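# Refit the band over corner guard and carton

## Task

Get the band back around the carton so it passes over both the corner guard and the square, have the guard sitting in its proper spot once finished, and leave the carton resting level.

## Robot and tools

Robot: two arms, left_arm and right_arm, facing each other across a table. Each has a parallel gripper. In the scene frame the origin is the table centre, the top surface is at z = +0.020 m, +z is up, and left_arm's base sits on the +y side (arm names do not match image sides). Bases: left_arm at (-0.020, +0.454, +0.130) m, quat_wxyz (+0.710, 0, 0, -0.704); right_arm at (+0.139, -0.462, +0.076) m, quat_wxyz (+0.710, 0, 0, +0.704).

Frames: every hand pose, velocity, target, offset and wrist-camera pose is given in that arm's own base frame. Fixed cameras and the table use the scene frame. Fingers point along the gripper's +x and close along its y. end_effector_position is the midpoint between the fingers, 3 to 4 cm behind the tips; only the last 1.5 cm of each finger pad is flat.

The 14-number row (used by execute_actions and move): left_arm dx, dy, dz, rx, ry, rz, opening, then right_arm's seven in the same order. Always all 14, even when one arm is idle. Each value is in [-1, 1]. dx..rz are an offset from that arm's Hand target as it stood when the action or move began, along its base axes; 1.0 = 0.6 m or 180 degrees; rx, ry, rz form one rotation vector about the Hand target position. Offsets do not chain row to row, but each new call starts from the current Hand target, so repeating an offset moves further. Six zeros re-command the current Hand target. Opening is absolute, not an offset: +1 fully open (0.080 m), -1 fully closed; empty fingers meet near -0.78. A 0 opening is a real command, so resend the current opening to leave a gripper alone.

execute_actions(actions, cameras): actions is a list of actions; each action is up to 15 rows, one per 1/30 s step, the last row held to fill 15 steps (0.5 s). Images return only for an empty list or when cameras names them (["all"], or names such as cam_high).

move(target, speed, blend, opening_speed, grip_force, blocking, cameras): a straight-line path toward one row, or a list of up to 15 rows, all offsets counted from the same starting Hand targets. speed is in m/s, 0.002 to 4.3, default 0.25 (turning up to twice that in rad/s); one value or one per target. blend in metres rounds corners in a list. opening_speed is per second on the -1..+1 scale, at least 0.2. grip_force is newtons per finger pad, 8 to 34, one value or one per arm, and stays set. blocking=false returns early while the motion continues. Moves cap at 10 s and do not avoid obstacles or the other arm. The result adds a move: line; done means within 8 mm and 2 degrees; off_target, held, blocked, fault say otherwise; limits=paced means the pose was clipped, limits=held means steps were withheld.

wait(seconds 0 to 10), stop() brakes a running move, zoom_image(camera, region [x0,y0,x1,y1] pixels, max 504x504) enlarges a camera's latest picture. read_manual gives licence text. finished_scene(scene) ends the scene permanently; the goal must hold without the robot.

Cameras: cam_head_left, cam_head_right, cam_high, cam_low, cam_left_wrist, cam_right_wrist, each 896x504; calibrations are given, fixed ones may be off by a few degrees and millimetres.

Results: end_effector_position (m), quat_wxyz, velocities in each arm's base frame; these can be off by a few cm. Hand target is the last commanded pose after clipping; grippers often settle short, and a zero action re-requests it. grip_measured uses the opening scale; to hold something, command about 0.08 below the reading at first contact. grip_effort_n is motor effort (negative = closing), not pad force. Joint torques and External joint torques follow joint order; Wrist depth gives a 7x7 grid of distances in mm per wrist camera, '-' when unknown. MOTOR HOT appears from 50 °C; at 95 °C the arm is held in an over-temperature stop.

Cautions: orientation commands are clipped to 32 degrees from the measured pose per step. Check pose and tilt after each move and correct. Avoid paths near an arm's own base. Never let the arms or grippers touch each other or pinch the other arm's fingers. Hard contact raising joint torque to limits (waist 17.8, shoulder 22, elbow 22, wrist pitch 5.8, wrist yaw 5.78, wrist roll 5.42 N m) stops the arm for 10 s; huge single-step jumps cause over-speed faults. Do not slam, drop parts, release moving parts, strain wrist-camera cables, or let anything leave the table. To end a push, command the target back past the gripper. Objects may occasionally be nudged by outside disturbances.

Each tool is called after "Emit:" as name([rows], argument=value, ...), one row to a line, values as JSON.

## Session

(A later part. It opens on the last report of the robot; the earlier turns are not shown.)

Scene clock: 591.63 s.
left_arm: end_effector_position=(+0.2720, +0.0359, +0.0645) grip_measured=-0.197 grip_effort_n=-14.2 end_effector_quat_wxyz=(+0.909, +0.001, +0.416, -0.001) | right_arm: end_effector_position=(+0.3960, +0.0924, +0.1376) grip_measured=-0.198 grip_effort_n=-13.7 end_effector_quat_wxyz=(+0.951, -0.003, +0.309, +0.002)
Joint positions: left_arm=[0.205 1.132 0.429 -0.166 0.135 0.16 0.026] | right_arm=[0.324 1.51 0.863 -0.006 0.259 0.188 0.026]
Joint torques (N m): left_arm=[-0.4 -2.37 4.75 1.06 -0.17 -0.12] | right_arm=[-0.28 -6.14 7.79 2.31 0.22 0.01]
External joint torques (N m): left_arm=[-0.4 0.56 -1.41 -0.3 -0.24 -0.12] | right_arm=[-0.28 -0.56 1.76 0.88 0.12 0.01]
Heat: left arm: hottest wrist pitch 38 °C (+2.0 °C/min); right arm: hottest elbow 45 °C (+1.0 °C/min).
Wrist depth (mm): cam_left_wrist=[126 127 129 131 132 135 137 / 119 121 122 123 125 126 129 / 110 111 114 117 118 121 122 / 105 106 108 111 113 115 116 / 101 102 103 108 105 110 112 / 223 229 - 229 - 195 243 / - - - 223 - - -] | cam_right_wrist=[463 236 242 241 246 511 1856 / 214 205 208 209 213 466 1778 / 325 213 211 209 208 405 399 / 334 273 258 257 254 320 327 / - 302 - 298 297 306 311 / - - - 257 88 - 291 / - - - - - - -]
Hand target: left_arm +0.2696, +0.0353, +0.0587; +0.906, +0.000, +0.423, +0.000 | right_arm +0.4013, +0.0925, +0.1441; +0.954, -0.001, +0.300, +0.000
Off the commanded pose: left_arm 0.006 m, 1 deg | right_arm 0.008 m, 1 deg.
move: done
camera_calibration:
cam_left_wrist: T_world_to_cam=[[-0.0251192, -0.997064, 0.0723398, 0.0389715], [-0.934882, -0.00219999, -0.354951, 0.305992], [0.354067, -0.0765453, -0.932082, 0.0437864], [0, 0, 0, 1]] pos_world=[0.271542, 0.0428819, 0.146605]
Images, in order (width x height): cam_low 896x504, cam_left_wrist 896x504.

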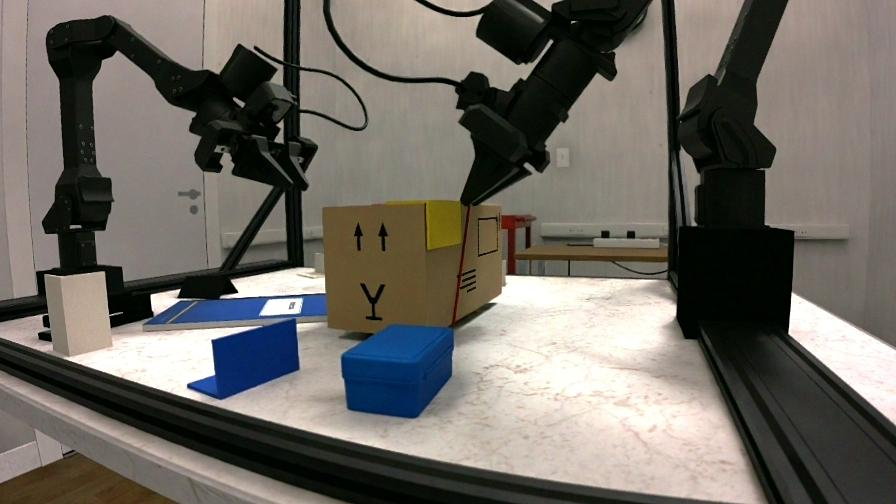

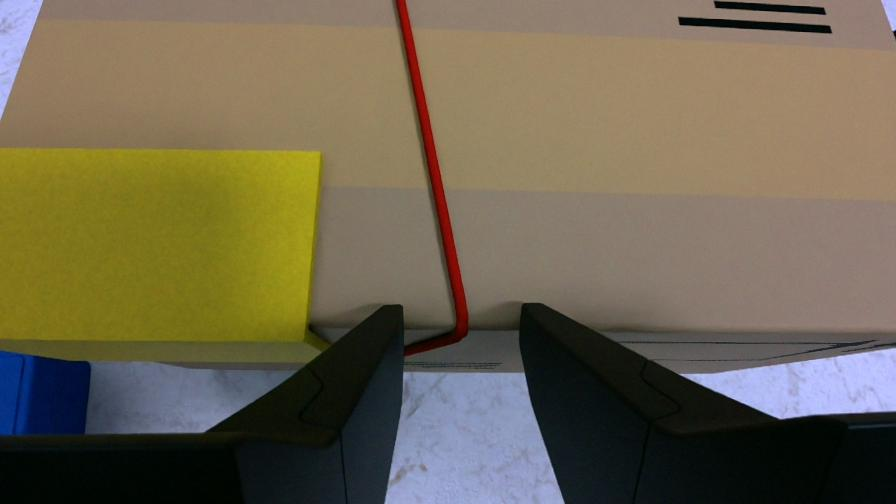

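Emit:
move(target=[0, 0, 0.002, 0, 0, 0, -1.0, 0, 0, 0, 0, 0, 0, -0.2], speed=0.03, opening_speed=0.6, cameras=["cam_left_wrist", "cam_low"])

Emit:
zoom_image(camera="cam_low", region=[440, 170, 500, 230])

Emit:
zoom_image(camera="cam_left_wrist", region=[340, 220, 590, 400])

Scene clock: 612.67 s.
left_arm: end_effector_position=(+0.2718, +0.0351, +0.0642) grip_measured=-0.766 grip_effort_n=-63.0 end_effector_quat_wxyz=(+0.909, +0.002, +0.417, -0.002) | right_arm: end_effector_position=(+0.3960, +0.0924, +0.1376) grip_measured=-0.198 grip_effort_n=-14.2 end_effector_quat_wxyz=(+0.951, -0.003, +0.309, +0.002)
Joint positions: left_arm=[0.2 1.132 0.429 -0.168 0.132 0.159 0.001] | right_arm=[0.324 1.51 0.863 -0.006 0.259 0.188 0.026]
Joint torques (N m): left_arm=[-0.03 -2.73 5.13 0.8 -0.07 -0.11] | right_arm=[-0.26 -6.15 7.79 2.3 0.24 0.01]
External joint torques (N m): left_arm=[-0.03 0.2 -1.03 -0.56 -0.13 -0.12] | right_arm=[-0.26 -0.64 1.88 0.91 0.14 0.01]
Heat: left arm: hottest wrist pitch 40 °C (+3.0 °C/min); right arm: hottest elbow 46 °C (+1.0 °C/min).
Wrist depth (mm): cam_left_wrist=[126 127 129 131 132 134 136 / 119 121 122 123 125 126 128 / 110 111 115 116 118 120 121 / - 105 108 111 113 114 115 / - 102 106 98 109 110 112 / 224 228 - 70 - 237 243 / - - - - - - -] | cam_right_wrist=[474 237 242 241 243 - 1816 / 391 204 208 211 214 - 1765 / 348 213 211 210 208 369 1426 / - 272 258 255 254 341 - / 291 293 307 290 114 307 312 / - - - - 88 287 - / - - - 245 - - -]
Hand target: left_arm +0.2697, +0.0352, +0.0600; +0.906, +0.000, +0.423, +0.000 | right_arm +0.4013, +0.0925, +0.1441; +0.954, -0.001, +0.300, +0.000
Off the commanded pose: left_arm 0.005 m, 1 deg | right_arm 0.008 m, 1 deg.
move: done
camera_calibration:
cam_left_wrist: T_world_to_cam=[[-0.0268995, -0.99711, 0.0710517, 0.0386677], [-0.935709, 0.000105238, -0.352773, 0.305698], [0.351746, -0.0759731, -0.933007, 0.044171], [0, 0, 0, 1]] pos_world=[0.271548, 0.0418796, 0.146307]
Images, in order (width x height): cam_low 896x504, cam_left_wrist 896x504.

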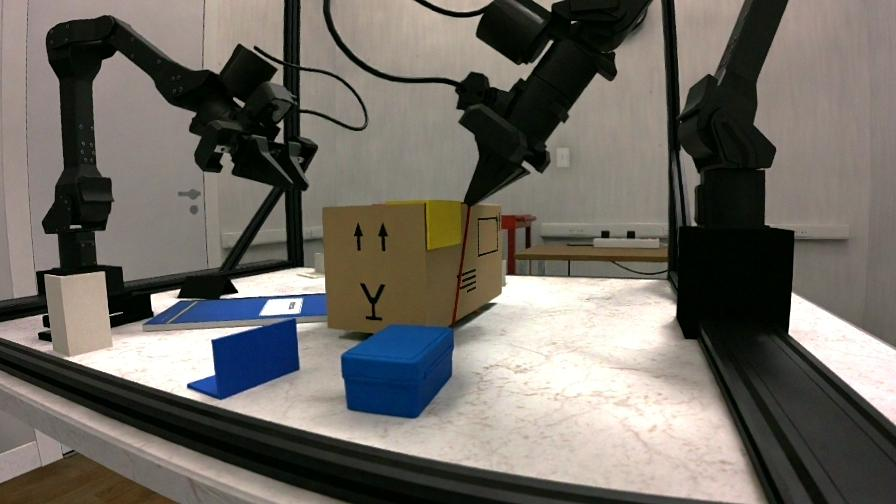

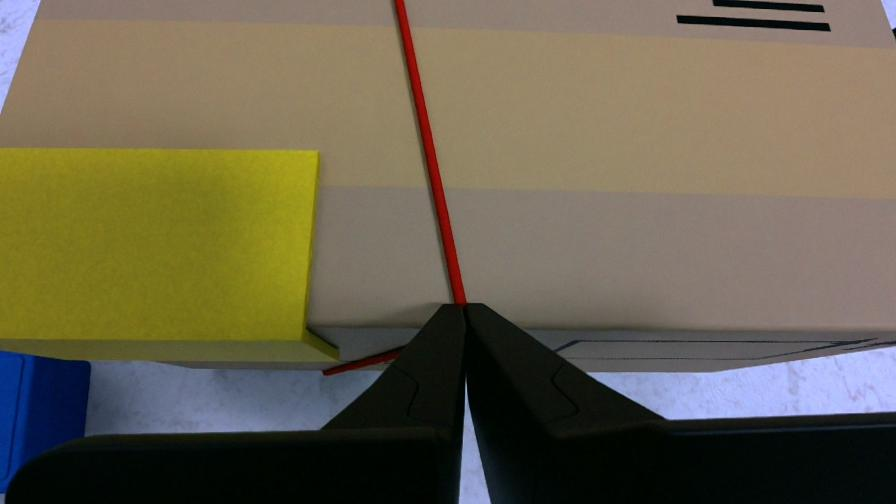

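Scaled by 8.400 from the camera's 896x504 image, which has a finer 1280x720 frame.

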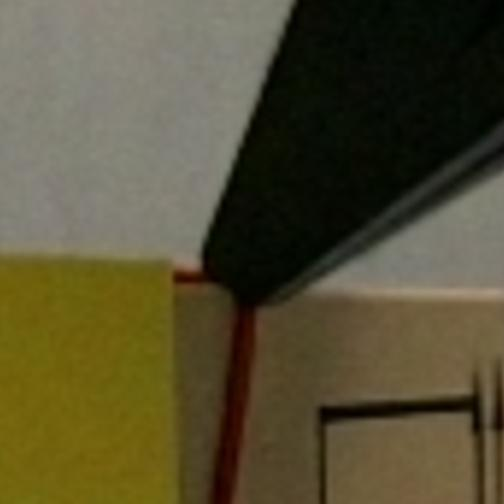

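Scaled by 2.016 from the camera's 896x504 image, which has a finer 1280x720 frame.

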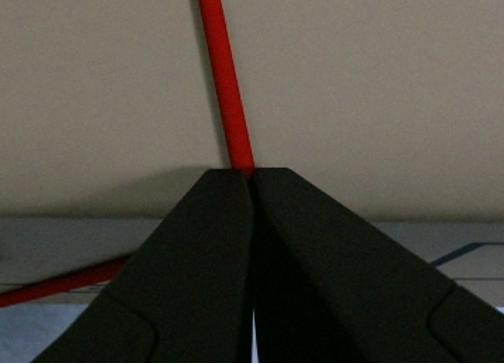

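Emit:
move(target=[-0.02, 0, 0.03, 0, 0, 0, -1.0, 0, 0, 0, 0, 0, 0, -0.2], speed=0.05, cameras=["cam_left_wrist", "cam_right_wrist", "cam_low"])

Emit:
zoom_image(camera="cam_low", region=[410, 160, 530, 340])

Emit:
zoom_image(camera="cam_left_wrist", region=[240, 120, 590, 400])

Scene clock: 622.47 s.
left_arm: end_effector_position=(+0.2547, +0.0351, +0.0704) grip_measured=-0.767 grip_effort_n=-63.0 end_effector_quat_wxyz=(+0.902, -0.003, +0.433, +0.003) | right_arm: end_effector_position=(+0.3960, +0.0924, +0.1376) grip_measured=-0.198 grip_effort_n=-13.7 end_effector_quat_wxyz=(+0.951, -0.003, +0.309, +0.002)
Joint positions: left_arm=[0.214 1.043 0.436 -0.299 0.131 0.16 0.001] | right_arm=[0.324 1.51 0.863 -0.006 0.259 0.188 0.026]
Joint torques (N m): left_arm=[0.05 -4.72 7.47 0.41 0.26 0.2] | right_arm=[-0.27 -6.12 7.77 2.31 0.23 0.02]
External joint torques (N m): left_arm=[0.03 -2.19 1.1 -0.92 0.19 0.2] | right_arm=[-0.31 -0.62 1.86 0.92 0.14 0.02]
Heat: left arm: hottest wrist pitch 39 °C (+2.0 °C/min); right arm: hottest elbow 46 °C (+1.0 °C/min).
Wrist depth (mm): cam_left_wrist=[127 129 131 133 135 138 140 / 118 120 122 126 128 131 133 / 113 115 117 121 123 124 127 / 116 112 116 118 120 120 121 / 236 240 202 98 221 217 256 / 227 233 - 70 245 248 248 / - - - - - - -] | cam_right_wrist=[- 236 243 242 237 529 1884 / 203 206 207 210 213 420 1741 / 327 213 211 210 208 376 1442 / 321 261 259 257 267 343 333 / 292 - 302 297 292 316 - / 270 - - 257 88 281 - / - - - - - - -]
Hand target: left_arm +0.2577, +0.0352, +0.0779; +0.906, +0.000, +0.423, +0.000 | right_arm +0.4013, +0.0925, +0.1441; +0.954, -0.001, +0.300, +0.000
Off the commanded pose: left_arm 0.008 m, 1 deg | right_arm 0.008 m, 1 deg.
move: done
camera_calibration:
cam_left_wrist: T_world_to_cam=[[-0.0117035, -0.996886, 0.0779858, 0.033475], [-0.947318, -0.0139114, -0.319993, 0.292902], [0.320082, -0.0776224, -0.944205, 0.064955], [0, 0, 0, 1]] pos_world=[0.257072, 0.0424874, 0.152447]
cam_right_wrist: T_world_to_cam=[[0.0119979, -0.999653, 0.0234498, 0.0919367], [-0.79921, -0.0236806, -0.600585, 0.43585], [0.600932, -0.0115356, -0.799217, -0.0439984], [0, 0, 0, 1]] pos_world=[0.373673, 0.101718, 0.224445]
Images, in order (width x height): cam_low 896x504, cam_left_wrist 896x504, cam_right_wrist 896x504.

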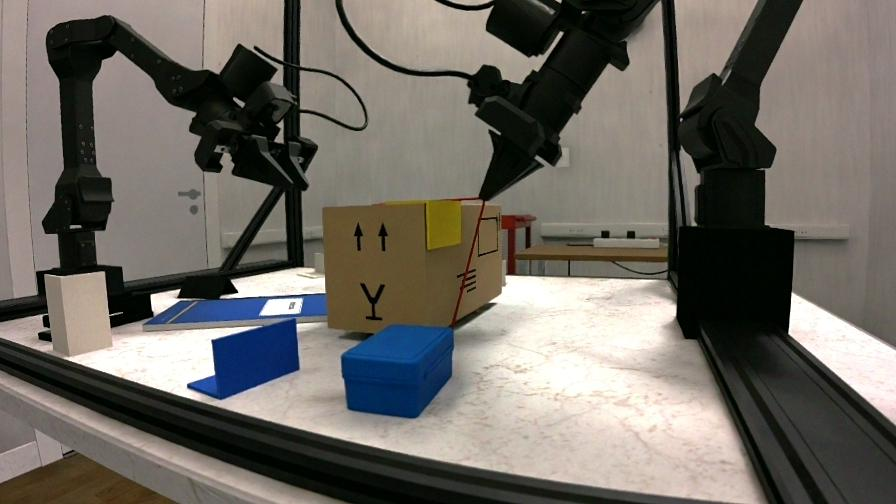

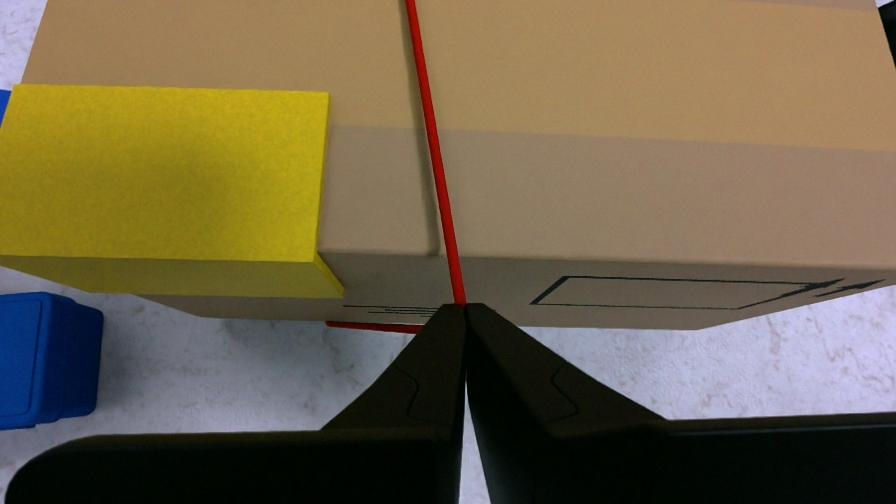

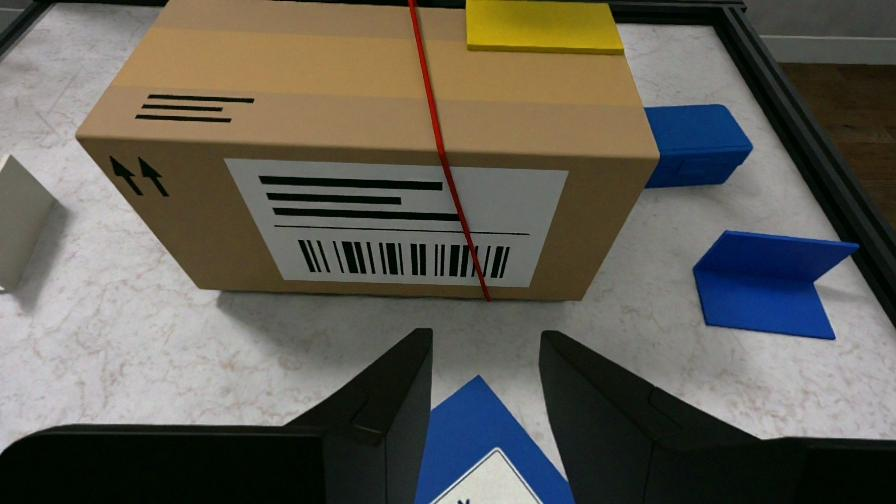

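Scaled by 2.800 from the camera's 896x504 image, which has a finer 1280x720 frame.

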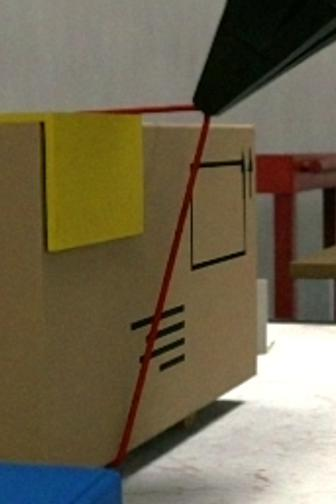

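Scaled by 1.440 from the camera's 896x504 image, which has a finer 1280x720 frame.

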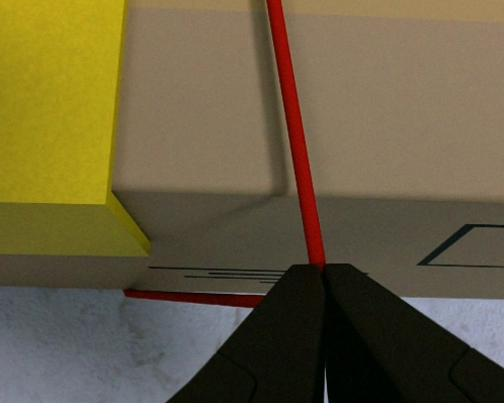

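Emit:
move([
  [0, 0, 0.0233, 0, 0, 0, -1.0, 0, 0, 0, 0, 0, 0, -0.2],
  [0, 0.095, 0.0233, 0, 0, 0, -1.0, 0, 0, 0, 0, 0, 0, -0.2],
], speed=0.06, blend=0.005, cameras=["cam_left_wrist", "cam_right_wrist", "cam_low"])

Emit:
zoom_image(camera="cam_low", region=[390, 160, 510, 340])

Emit:
zoom_image(camera="cam_left_wrist", region=[240, 0, 690, 400])

Scene clock: 639.93 s.
left_arm: end_effector_position=(+0.2543, +0.0888, +0.0859) grip_measured=-0.767 grip_effort_n=-63.0 end_effector_quat_wxyz=(+0.903, -0.003, +0.429, -0.001) | right_arm: end_effector_position=(+0.3960, +0.0924, +0.1376) grip_measured=-0.198 grip_effort_n=-13.7 end_effector_quat_wxyz=(+0.951, -0.003, +0.309, +0.002)
Joint positions: left_arm=[0.512 1.123 0.545 -0.378 0.32 0.407 0.001] | right_arm=[0.324 1.51 0.863 -0.006 0.259 0.188 0.026]
Joint torques (N m): left_arm=[0.61 -3.38 7.9 0.53 0.33 0.21] | right_arm=[-0.28 -6.17 7.77 2.32 0.22 0.02]
External joint torques (N m): left_arm=[0.6 -0.37 1.61 -0.71 0.15 0.21] | right_arm=[-0.29 -0.56 1.72 0.89 0.12 0.02]
Heat: left arm: hottest elbow 37 °C (+4.0 °C/min); right arm: hottest elbow 46 °C (+1.0 °C/min).
Wrist depth (mm): cam_left_wrist=[300 308 149 151 155 158 161 / 284 285 142 143 147 150 153 / 271 273 132 134 140 143 146 / 261 262 128 129 135 138 140 / 214 228 200 98 231 229 271 / 205 220 - 70 258 262 266 / - - - - - - -] | cam_right_wrist=[477 235 242 237 244 502 1898 / 202 206 208 210 214 - 1765 / 345 212 212 210 208 386 379 / 329 259 258 258 265 - 332 / 293 - 307 283 299 303 - / 267 276 - 257 88 - - / - - - - - - -]
Hand target: left_arm +0.2576, +0.0923, +0.0919; +0.906, +0.000, +0.423, +0.000 | right_arm +0.4013, +0.0925, +0.1441; +0.954, -0.001, +0.300, +0.000
Off the commanded pose: left_arm 0.008 m, 1 deg | right_arm 0.008 m, 1 deg.
move: done
camera_calibration:
cam_left_wrist: T_world_to_cam=[[-0.019271, -0.996483, 0.0815542, 0.0874081], [-0.945052, -0.00847046, -0.32681, 0.297865], [0.326351, -0.0833709, -0.941565, 0.0825505], [0, 0, 0, 1]] pos_world=[0.256242, 0.096506, 0.167943]
cam_right_wrist: T_world_to_cam=[[0.0119979, -0.999653, 0.0234498, 0.0919367], [-0.79921, -0.0236806, -0.600585, 0.43585], [0.600932, -0.0115356, -0.799217, -0.0439984], [0, 0, 0, 1]] pos_world=[0.373673, 0.101718, 0.224445]
Images, in order (width x height): cam_low 896x504, cam_left_wrist 896x504, cam_right_wrist 896x504.

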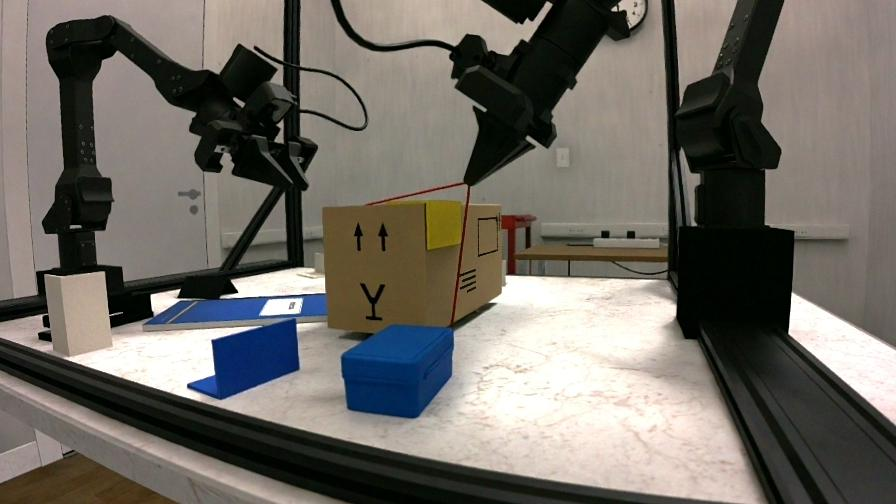

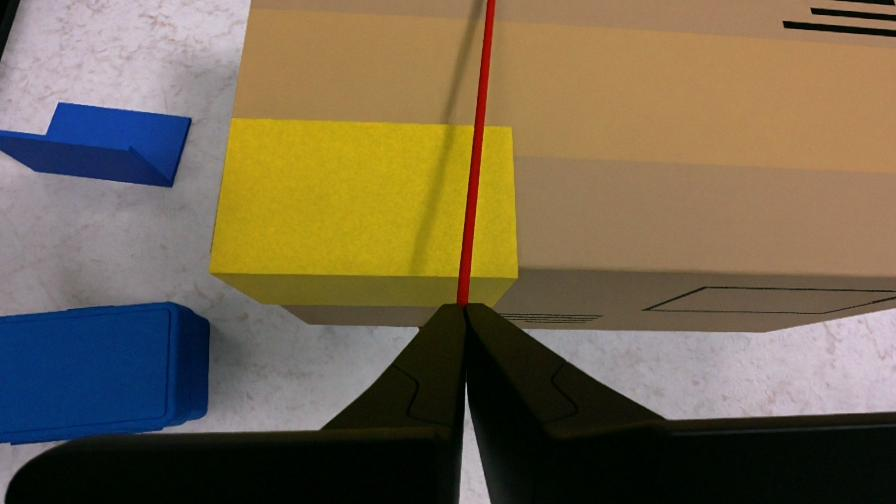

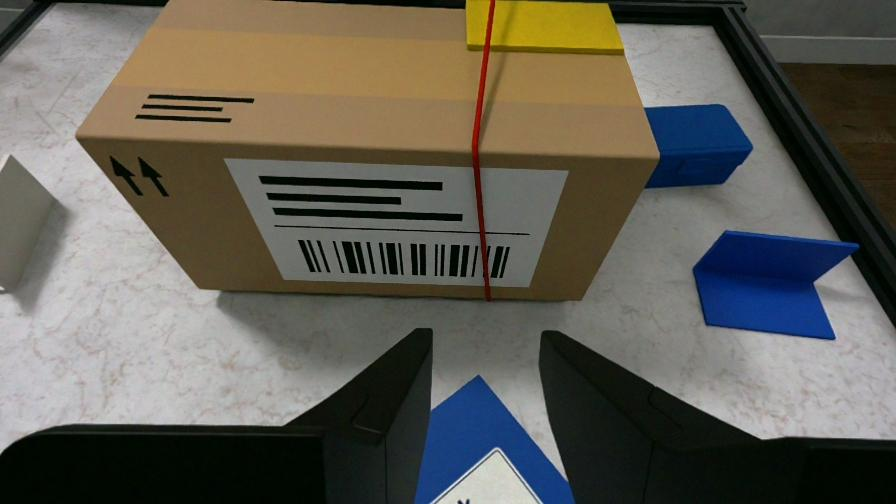

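Scaled by 2.800 from the camera's 896x504 image, which has a finer 1280x720 frame.

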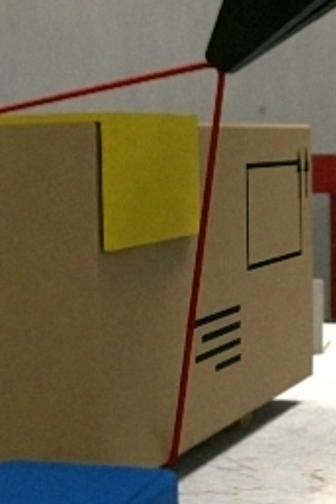

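Scaled by 1.120 from the camera's 896x504 image, which has a finer 1280x720 frame.

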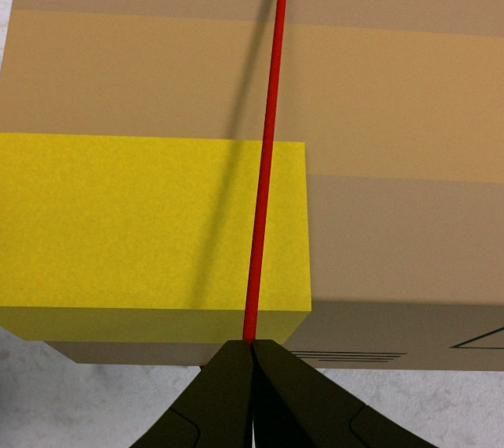

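Emit:
move([
  [0, 0.0075, 0, 0, 0, 0, -1.0, 0, 0, 0, 0, 0, 0, -0.2],
  [0.004, 0.0075, -0.035, 0, 0, 0, -1.0, 0, 0, 0, 0, 0, 0, -0.2],
], speed=0.05, blend=0.003, cameras=["cam_left_wrist", "cam_right_wrist", "cam_low"])

Emit:
zoom_image(camera="cam_low", region=[410, 160, 490, 240])

Emit:
zoom_image(camera="cam_left_wrist", region=[240, 0, 690, 400])

Scene clock: 686.93 s.
left_arm: end_effector_position=(+0.2617, +0.0973, +0.0744) grip_measured=-0.767 grip_effort_n=-63.0 end_effector_quat_wxyz=(+0.908, +0.003, +0.420, +0.001) | right_arm: end_effector_position=(+0.3960, +0.0924, +0.1376) grip_measured=-0.198 grip_effort_n=-13.7 end_effector_quat_wxyz=(+0.951, -0.003, +0.309, +0.002)
Joint positions: left_arm=[0.533 1.187 0.518 -0.268 0.332 0.425 0.001] | right_arm=[0.324 1.51 0.863 -0.006 0.259 0.188 0.026]
Joint torques (N m): left_arm=[0.12 -3.46 4.97 0.85 0.2 0.03] | right_arm=[-0.29 -6.16 7.78 2.32 0.23 0.02]
External joint torques (N m): left_arm=[0.13 -0.17 -1.17 -0.4 0.02 0.03] | right_arm=[-0.28 -0.63 1.79 0.9 0.13 0.01]
Heat: left arm: hottest elbow 38 °C (+3.0 °C/min); right arm: hottest elbow 47 °C (+1.0 °C/min).
Wrist depth (mm): cam_left_wrist=[298 305 138 140 142 145 148 / 281 281 131 133 135 138 140 / 264 266 122 123 128 130 132 / 255 254 116 117 121 124 126 / 245 243 149 98 170 169 169 / 197 202 - 70 248 249 251 / - - - - - - -] | cam_right_wrist=[472 237 242 243 243 - 1942 / 196 205 208 209 213 - 1729 / - 212 210 209 208 - 377 / 323 260 259 256 254 315 327 / - 296 - 292 115 313 314 / 275 - - - 88 - 282 / - - - - - - -]
Hand target: left_arm +0.2600, +0.0967, +0.0708; +0.906, +0.000, +0.423, +0.000 | right_arm +0.4013, +0.0925, +0.1441; +0.954, -0.001, +0.300, +0.000
Off the commanded pose: left_arm 0.004 m, 1 deg | right_arm 0.008 m, 1 deg.
move: done; blend cut to 0 m at target 1
camera_calibration:
cam_left_wrist: T_world_to_cam=[[-0.021878, -0.997374, 0.0690374, 0.098619], [-0.937766, -0.00346589, -0.34725, 0.300283], [0.346577, -0.0723381, -0.935228, 0.0631355], [0, 0, 0, 1]] pos_world=[0.261871, 0.103968, 0.156511]
cam_right_wrist: T_world_to_cam=[[0.0119979, -0.999653, 0.0234498, 0.0919367], [-0.79921, -0.0236806, -0.600585, 0.43585], [0.600932, -0.0115356, -0.799217, -0.0439984], [0, 0, 0, 1]] pos_world=[0.373673, 0.101718, 0.224445]
Images, in order (width x height): cam_low 896x504, cam_left_wrist 896x504, cam_right_wrist 896x504.

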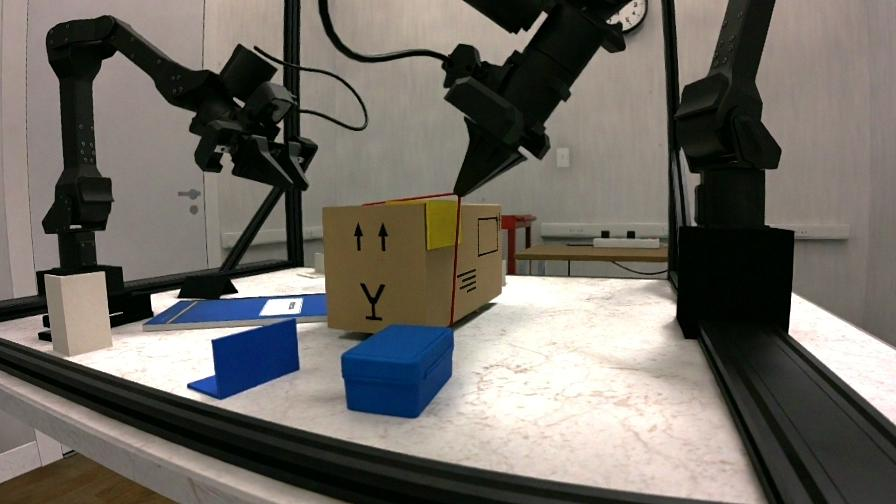

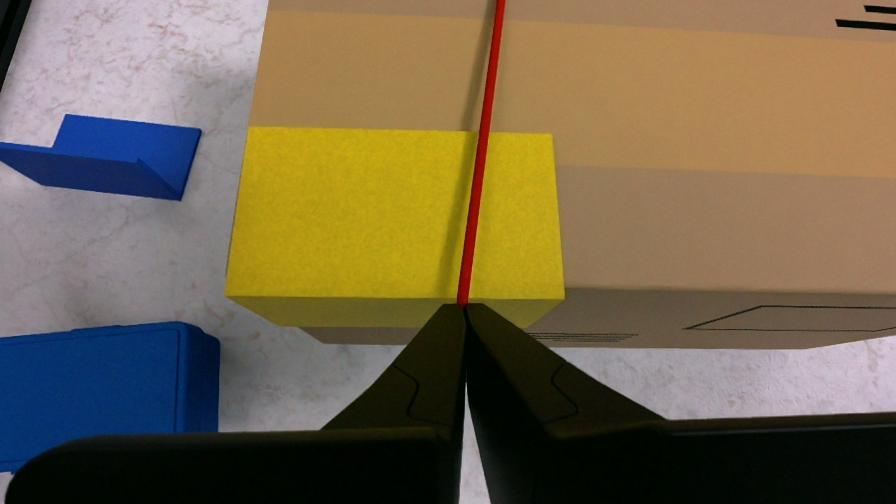

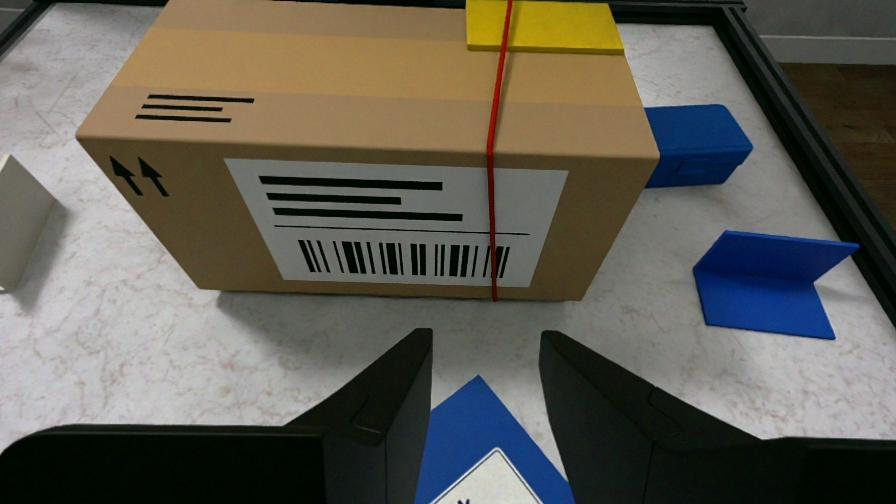

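Scaled by 6.300 from the camera's 896x504 image, which has a finer 1280x720 frame.

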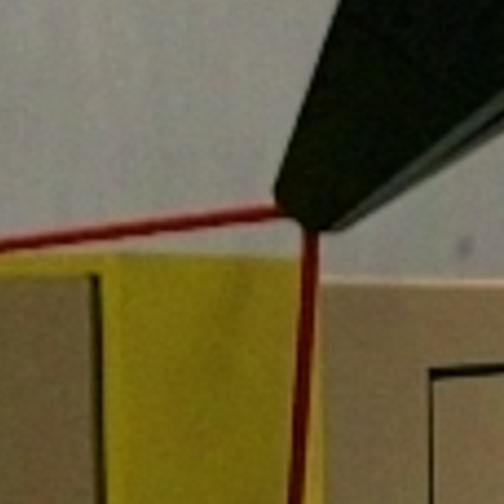

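Scaled by 1.120 from the camera's 896x504 image, which has a finer 1280x720 frame.

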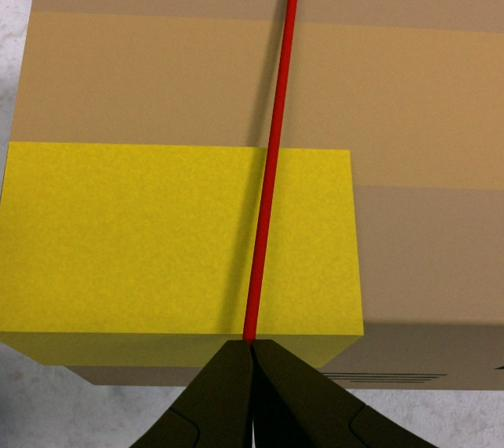

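Emit:
move(target=[0.0105, 0, -0.011, 0, 0, 0, -1.0, 0, 0, 0, 0, 0, 0, -0.2], speed=0.03, cameras=["cam_left_wrist", "cam_right_wrist", "cam_low"])

Emit:
zoom_image(camera="cam_low", region=[410, 170, 490, 230])

Emit:
zoom_image(camera="cam_left_wrist", region=[340, 220, 590, 400])

Scene clock: 714.30 s.
left_arm: end_effector_position=(+0.2683, +0.0970, +0.0684) grip_measured=-0.767 grip_effort_n=-63.0 end_effector_quat_wxyz=(+0.909, +0.003, +0.417, -0.002) | right_arm: end_effector_position=(+0.3960, +0.0924, +0.1376) grip_measured=-0.198 grip_effort_n=-14.2 end_effector_quat_wxyz=(+0.951, -0.003, +0.309, +0.002)
Joint positions: left_arm=[0.519 1.228 0.514 -0.217 0.331 0.417 0.001] | right_arm=[0.324 1.51 0.863 -0.006 0.259 0.188 0.026]
Joint torques (N m): left_arm=[-0.14 -3.57 4.85 0.85 -0.1 -0.13] | right_arm=[-0.28 -6.16 7.78 2.3 0.24 0.01]
External joint torques (N m): left_arm=[-0.15 -0.07 -1.22 -0.43 -0.27 -0.13] | right_arm=[-0.24 -0.58 1.71 0.86 0.14 0.01]
Heat: left arm: hottest elbow 37 °C (+0.0 °C/min); right arm: hottest elbow 47 °C (+1.0 °C/min).
Wrist depth (mm): cam_left_wrist=[289 288 132 134 136 139 142 / 274 277 125 127 129 131 134 / 253 258 115 117 121 124 127 / 248 110 109 112 115 118 120 / 239 236 107 98 113 132 160 / 190 203 - 70 242 244 247 / - - - - - - -] | cam_right_wrist=[478 237 243 236 242 515 2019 / 197 205 208 210 213 - 1765 / 215 212 212 210 208 377 1512 / - 261 259 255 252 - 322 / 294 295 304 299 114 316 315 / - - - - 88 284 281 / - - - - - - -]
Hand target: left_arm +0.2663, +0.0967, +0.0642; +0.906, +0.000, +0.423, +0.000 | right_arm +0.4013, +0.0925, +0.1441; +0.954, -0.001, +0.300, +0.000
Off the commanded pose: left_arm 0.005 m, 1 deg | right_arm 0.008 m, 1 deg.
move: done
camera_calibration:
cam_left_wrist: T_world_to_cam=[[-0.0281158, -0.997085, 0.0709292, 0.100439], [-0.936211, 0.00139931, -0.351437, 0.303701], [0.350313, -0.0762856, -0.933521, 0.054525], [0, 0, 0, 1]] pos_world=[0.268051, 0.10388, 0.150508]
cam_right_wrist: T_world_to_cam=[[0.0119979, -0.999653, 0.0234498, 0.0919367], [-0.79921, -0.0236806, -0.600585, 0.43585], [0.600932, -0.0115356, -0.799217, -0.0439984], [0, 0, 0, 1]] pos_world=[0.373673, 0.101718, 0.224445]
Images, in order (width x height): cam_low 896x504, cam_left_wrist 896x504, cam_right_wrist 896x504.

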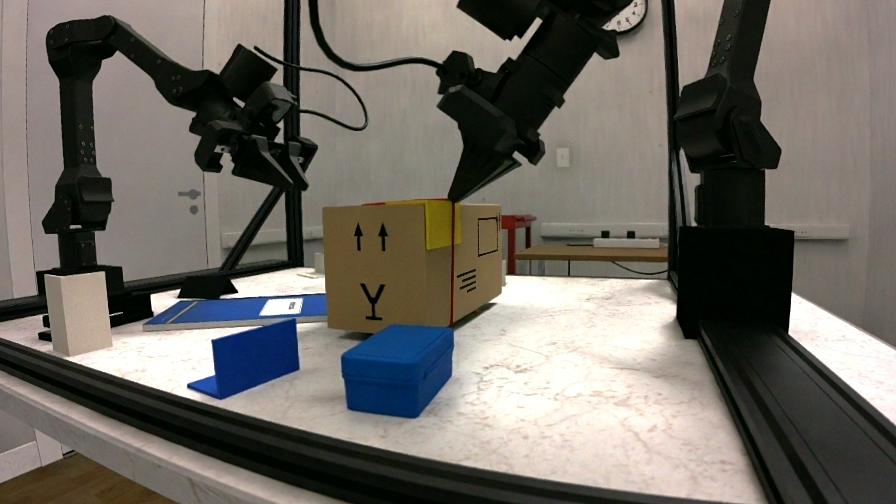

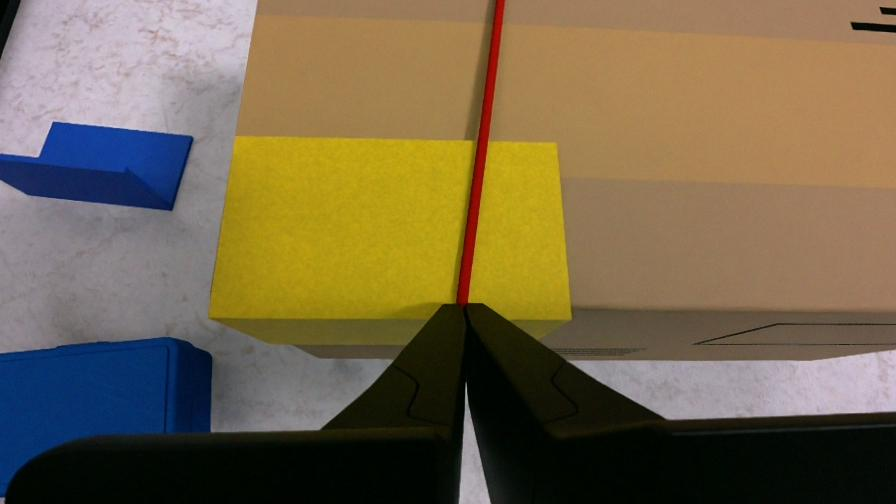

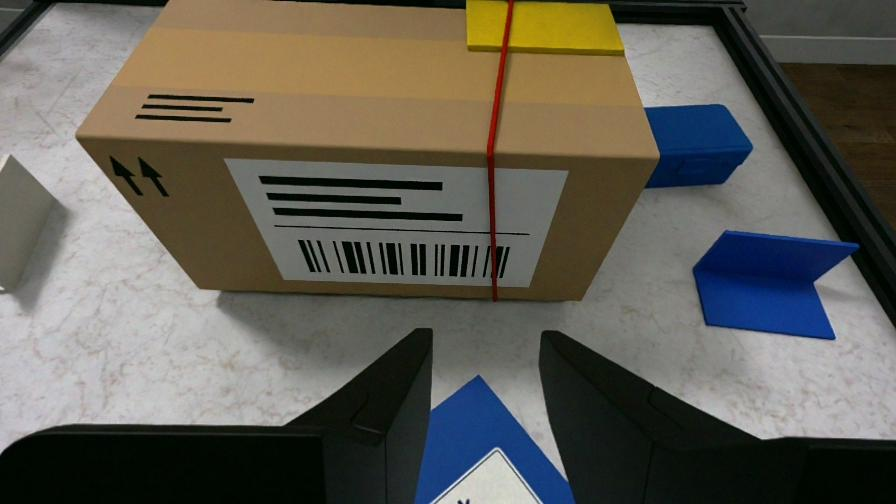

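Scaled by 6.300 from the camera's 896x504 image, which has a finer 1280x720 frame.

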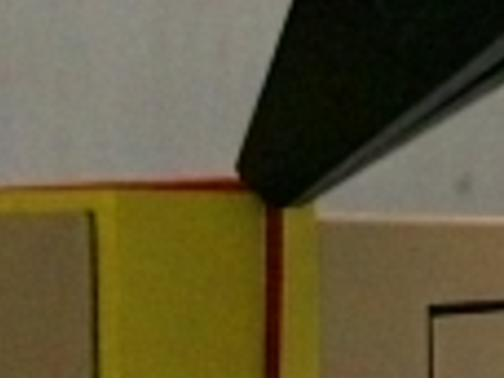

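Scaled by 2.016 from the camera's 896x504 image, which has a finer 1280x720 frame.

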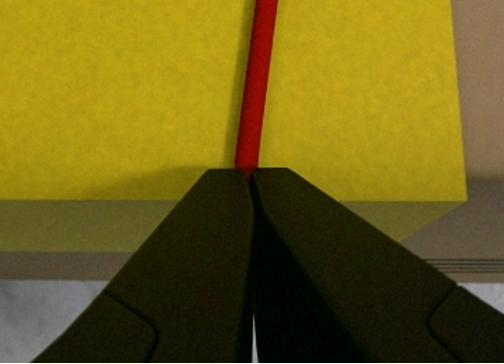

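Emit:
move(target=[0.004, 0, -0.005, 0, 0, 0, -1.0, 0, 0, 0, 0, 0, 0, -0.2], speed=0.03, cameras=["cam_left_wrist", "cam_low"])

Emit:
zoom_image(camera="cam_low", region=[410, 170, 490, 230])

Emit:
zoom_image(camera="cam_left_wrist", region=[340, 220, 590, 400])

Scene clock: 725.20 s.
left_arm: end_effector_position=(+0.2692, +0.0972, +0.0672) grip_measured=-0.767 grip_effort_n=-63.0 end_effector_quat_wxyz=(+0.909, +0.002, +0.417, -0.002) | right_arm: end_effector_position=(+0.3960, +0.0924, +0.1376) grip_measured=-0.198 grip_effort_n=-13.7 end_effector_quat_wxyz=(+0.951, -0.003, +0.309, +0.002)
Joint positions: left_arm=[0.518 1.235 0.511 -0.205 0.33 0.412 0.001] | right_arm=[0.324 1.51 0.863 -0.006 0.259 0.188 0.026]
Joint torques (N m): left_arm=[-0.54 -2.2 4.88 1.52 -0.19 -0.13] | right_arm=[-0.26 -6.16 7.78 2.32 0.22 0.02]
External joint torques (N m): left_arm=[-0.54 1.27 -1.09 0.26 -0.37 -0.13] | right_arm=[-0.25 -0.62 1.77 0.9 0.12 0.01]
Heat: left arm: hottest elbow 36 °C (-1.0 °C/min); right arm: hottest elbow 47 °C (+1.0 °C/min).
Wrist depth (mm): cam_left_wrist=[291 292 132 133 136 139 141 / 274 277 124 126 129 131 134 / 262 258 114 116 121 124 126 / 248 245 109 111 114 118 119 / 238 236 110 98 112 125 126 / 189 203 - 70 244 244 247 / - - - - - - -] | cam_right_wrist=[- 235 242 240 244 - 1972 / - 206 208 209 213 - 1803 / 213 212 210 209 208 - 1912 / - 258 258 257 254 - 333 / 295 294 - 295 301 305 309 / - - - - 88 - 282 / - - - 246 - - -]
Hand target: left_arm +0.2688, +0.0968, +0.0614; +0.906, +0.000, +0.423, +0.000 | right_arm +0.4013, +0.0925, +0.1441; +0.954, -0.001, +0.300, +0.000
Off the commanded pose: left_arm 0.006 m, 1 deg | right_arm 0.008 m, 1 deg.
move: done
camera_calibration:
cam_left_wrist: T_world_to_cam=[[-0.025632, -0.997041, 0.072469, 0.0998458], [-0.935624, -0.0016039, -0.352993, 0.304413], [0.352065, -0.0768517, -0.932815, 0.0526233], [0, 0, 0, 1]] pos_world=[0.268848, 0.104083, 0.149308]
Images, in order (width x height): cam_low 896x504, cam_left_wrist 896x504.

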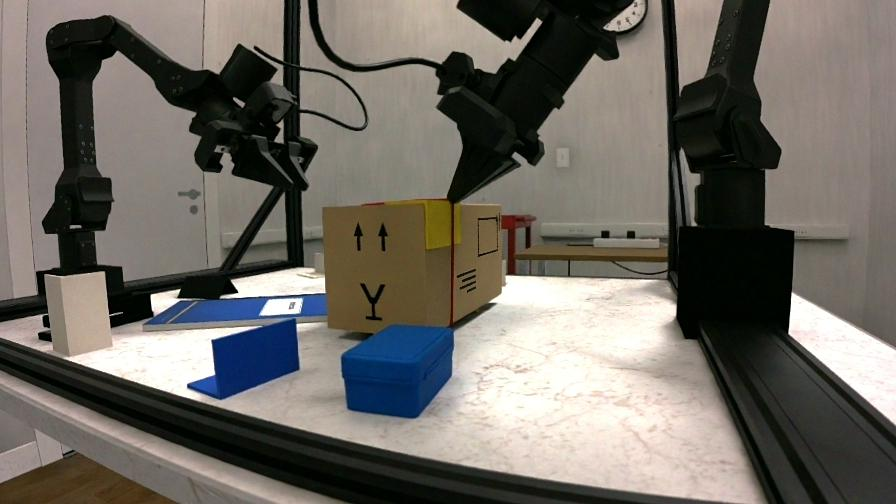

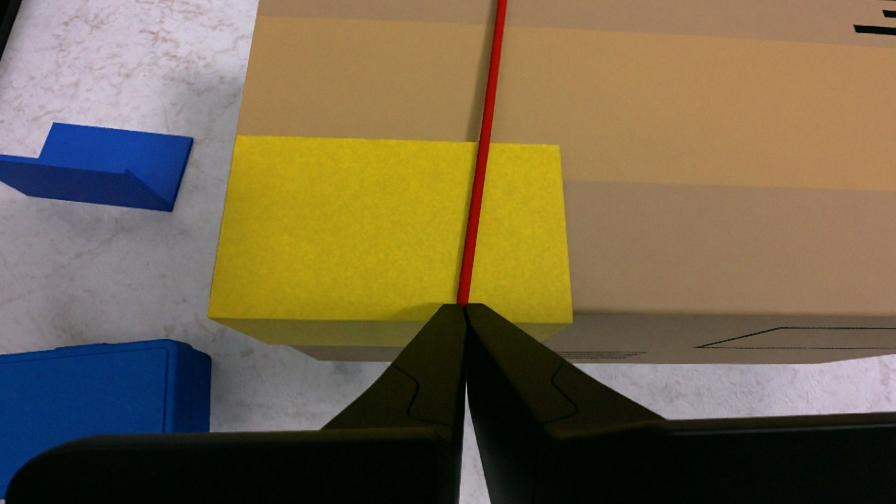

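Scaled by 6.300 from the camera's 896x504 image, which has a finer 1280x720 frame.

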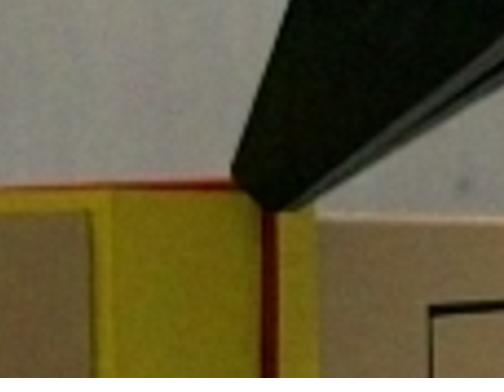

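Scaled by 2.016 from the camera's 896x504 image, which has a finer 1280x720 frame.

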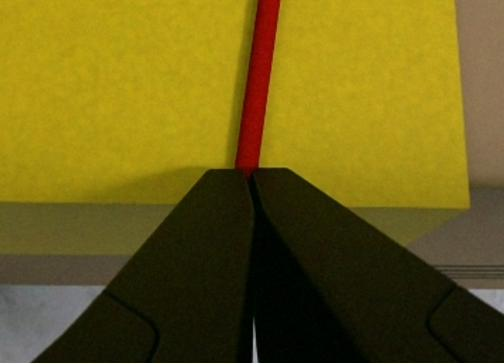

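Emit:
move([
  [-0.002, 0, 0.006, 0, 0, 0, -1.0, 0, 0, 0, 0, 0, 0, -0.2],
  [-0.002, 0, 0.006, 0, 0, 0, -0.3, 0, 0, 0, 0, 0, 0, -0.2],
], speed=0.03, opening_speed=0.5, cameras=["cam_left_wrist", "cam_right_wrist", "cam_low"])

Emit:
zoom_image(camera="cam_low", region=[410, 170, 490, 230])

Emit:
zoom_image(camera="cam_left_wrist", region=[340, 220, 590, 400])

Scene clock: 738.67 s.
left_arm: end_effector_position=(+0.2677, +0.0982, +0.0660) grip_measured=-0.304 grip_effort_n=16.5 end_effector_quat_wxyz=(+0.907, +0.002, +0.421, +0.002) | right_arm: end_effector_position=(+0.3960, +0.0924, +0.1376) grip_measured=-0.198 grip_effort_n=-13.3 end_effector_quat_wxyz=(+0.951, -0.003, +0.309, +0.002)
Joint positions: left_arm=[0.519 1.235 0.511 -0.211 0.321 0.412 0.021] | right_arm=[0.324 1.51 0.863 -0.006 0.259 0.188 0.026]
Joint torques (N m): left_arm=[-0.37 -3.93 5.69 0.53 0.2 -0.06] | right_arm=[-0.27 -6.16 7.78 2.31 0.23 0.01]
External joint torques (N m): left_arm=[-0.35 -0.42 -0.33 -0.73 0.02 -0.06] | right_arm=[-0.27 -0.67 1.85 0.91 0.13 0.01]
Heat: left arm: hottest wrist pitch 38 °C (+4.0 °C/min); right arm: hottest elbow 47 °C (+0.0 °C/min).
Wrist depth (mm): cam_left_wrist=[- 293 130 132 133 136 138 / 274 277 123 124 126 129 131 / 255 256 113 115 119 123 124 / 248 248 108 110 113 116 117 / 238 236 105 106 107 132 131 / 189 194 - 232 76 243 246 / - - - 224 - - -] | cam_right_wrist=[- 237 241 244 242 - 1856 / 410 206 207 209 213 - 1741 / - 212 211 209 208 - 391 / - 259 258 258 254 325 331 / - - - 298 115 307 305 / - - - 276 88 281 285 / - - - - - - -]
Hand target: left_arm +0.2675, +0.0967, +0.0649; +0.906, +0.000, +0.423, +0.000 | right_arm +0.4013, +0.0925, +0.1441; +0.954, -0.001, +0.300, +0.000
Off the commanded pose: left_arm 0.002 m, 0 deg | right_arm 0.008 m, 1 deg.
move: done
camera_calibration:
cam_left_wrist: T_world_to_cam=[[-0.0183888, -0.997418, 0.069423, 0.099242], [-0.938826, -0.00665758, -0.344328, 0.303382], [0.343901, -0.0715079, -0.936279, 0.0539805], [0, 0, 0, 1]] pos_world=[0.268084, 0.104866, 0.148114]
cam_right_wrist: T_world_to_cam=[[0.0119979, -0.999653, 0.0234498, 0.0919367], [-0.79921, -0.0236806, -0.600585, 0.43585], [0.600932, -0.0115356, -0.799217, -0.0439984], [0, 0, 0, 1]] pos_world=[0.373673, 0.101718, 0.224445]
Images, in order (width x height): cam_low 896x504, cam_left_wrist 896x504, cam_right_wrist 896x504.

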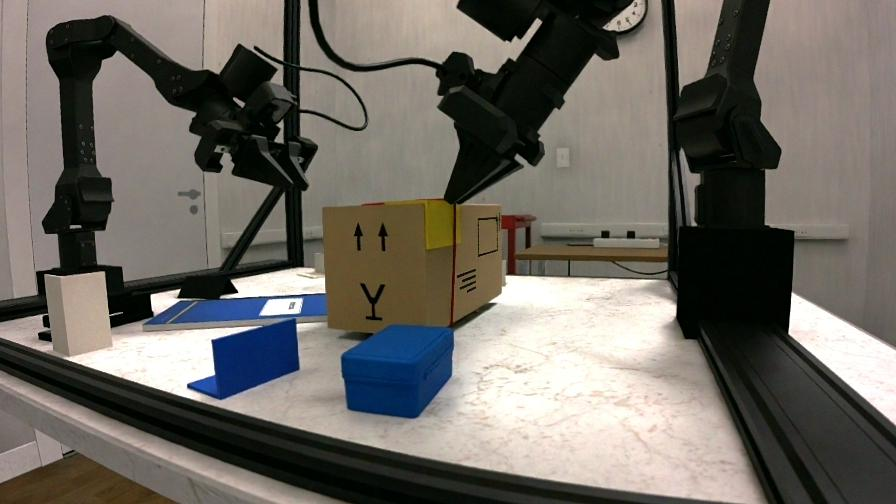

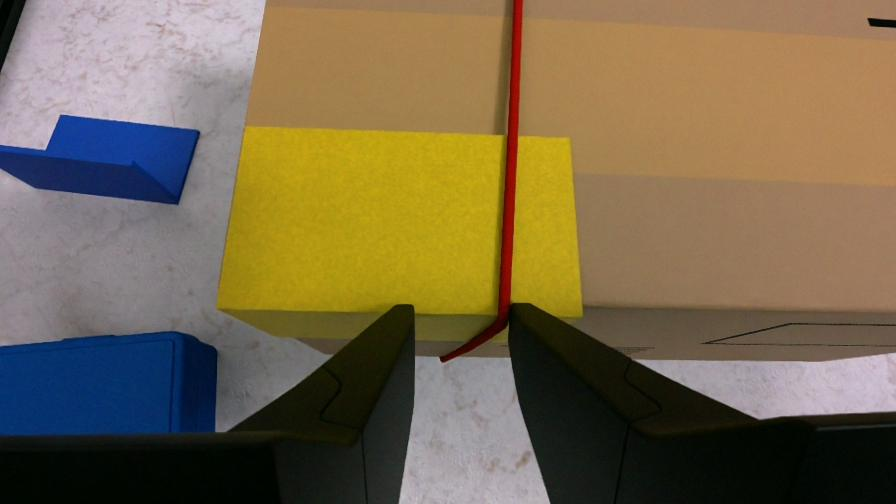

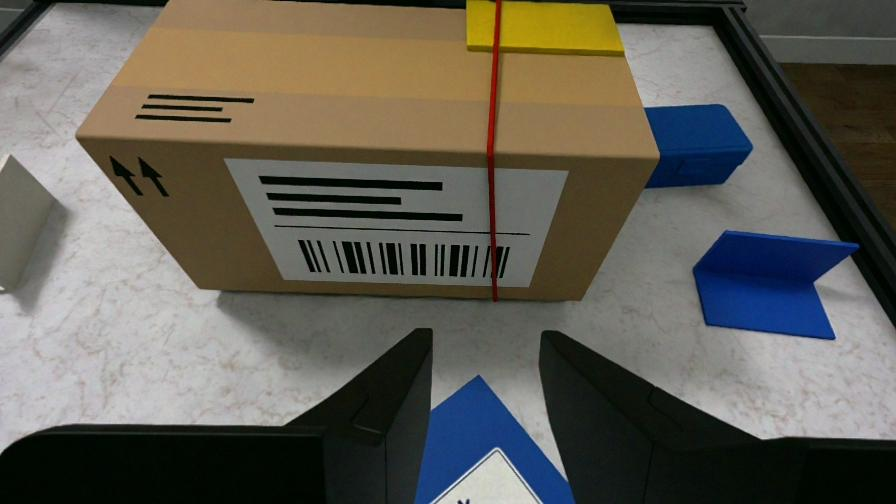

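Scaled by 6.300 from the camera's 896x504 image, which has a finer 1280x720 frame.

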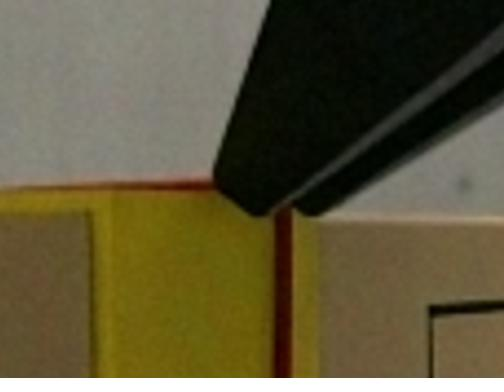

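Scaled by 2.016 from the camera's 896x504 image, which has a finer 1280x720 frame.

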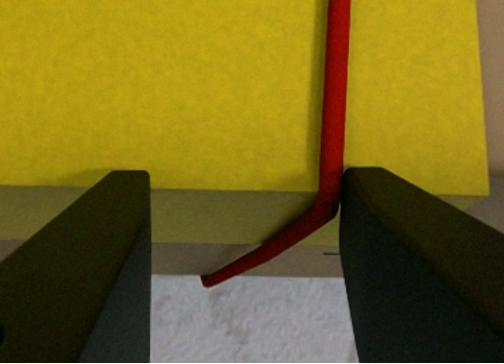

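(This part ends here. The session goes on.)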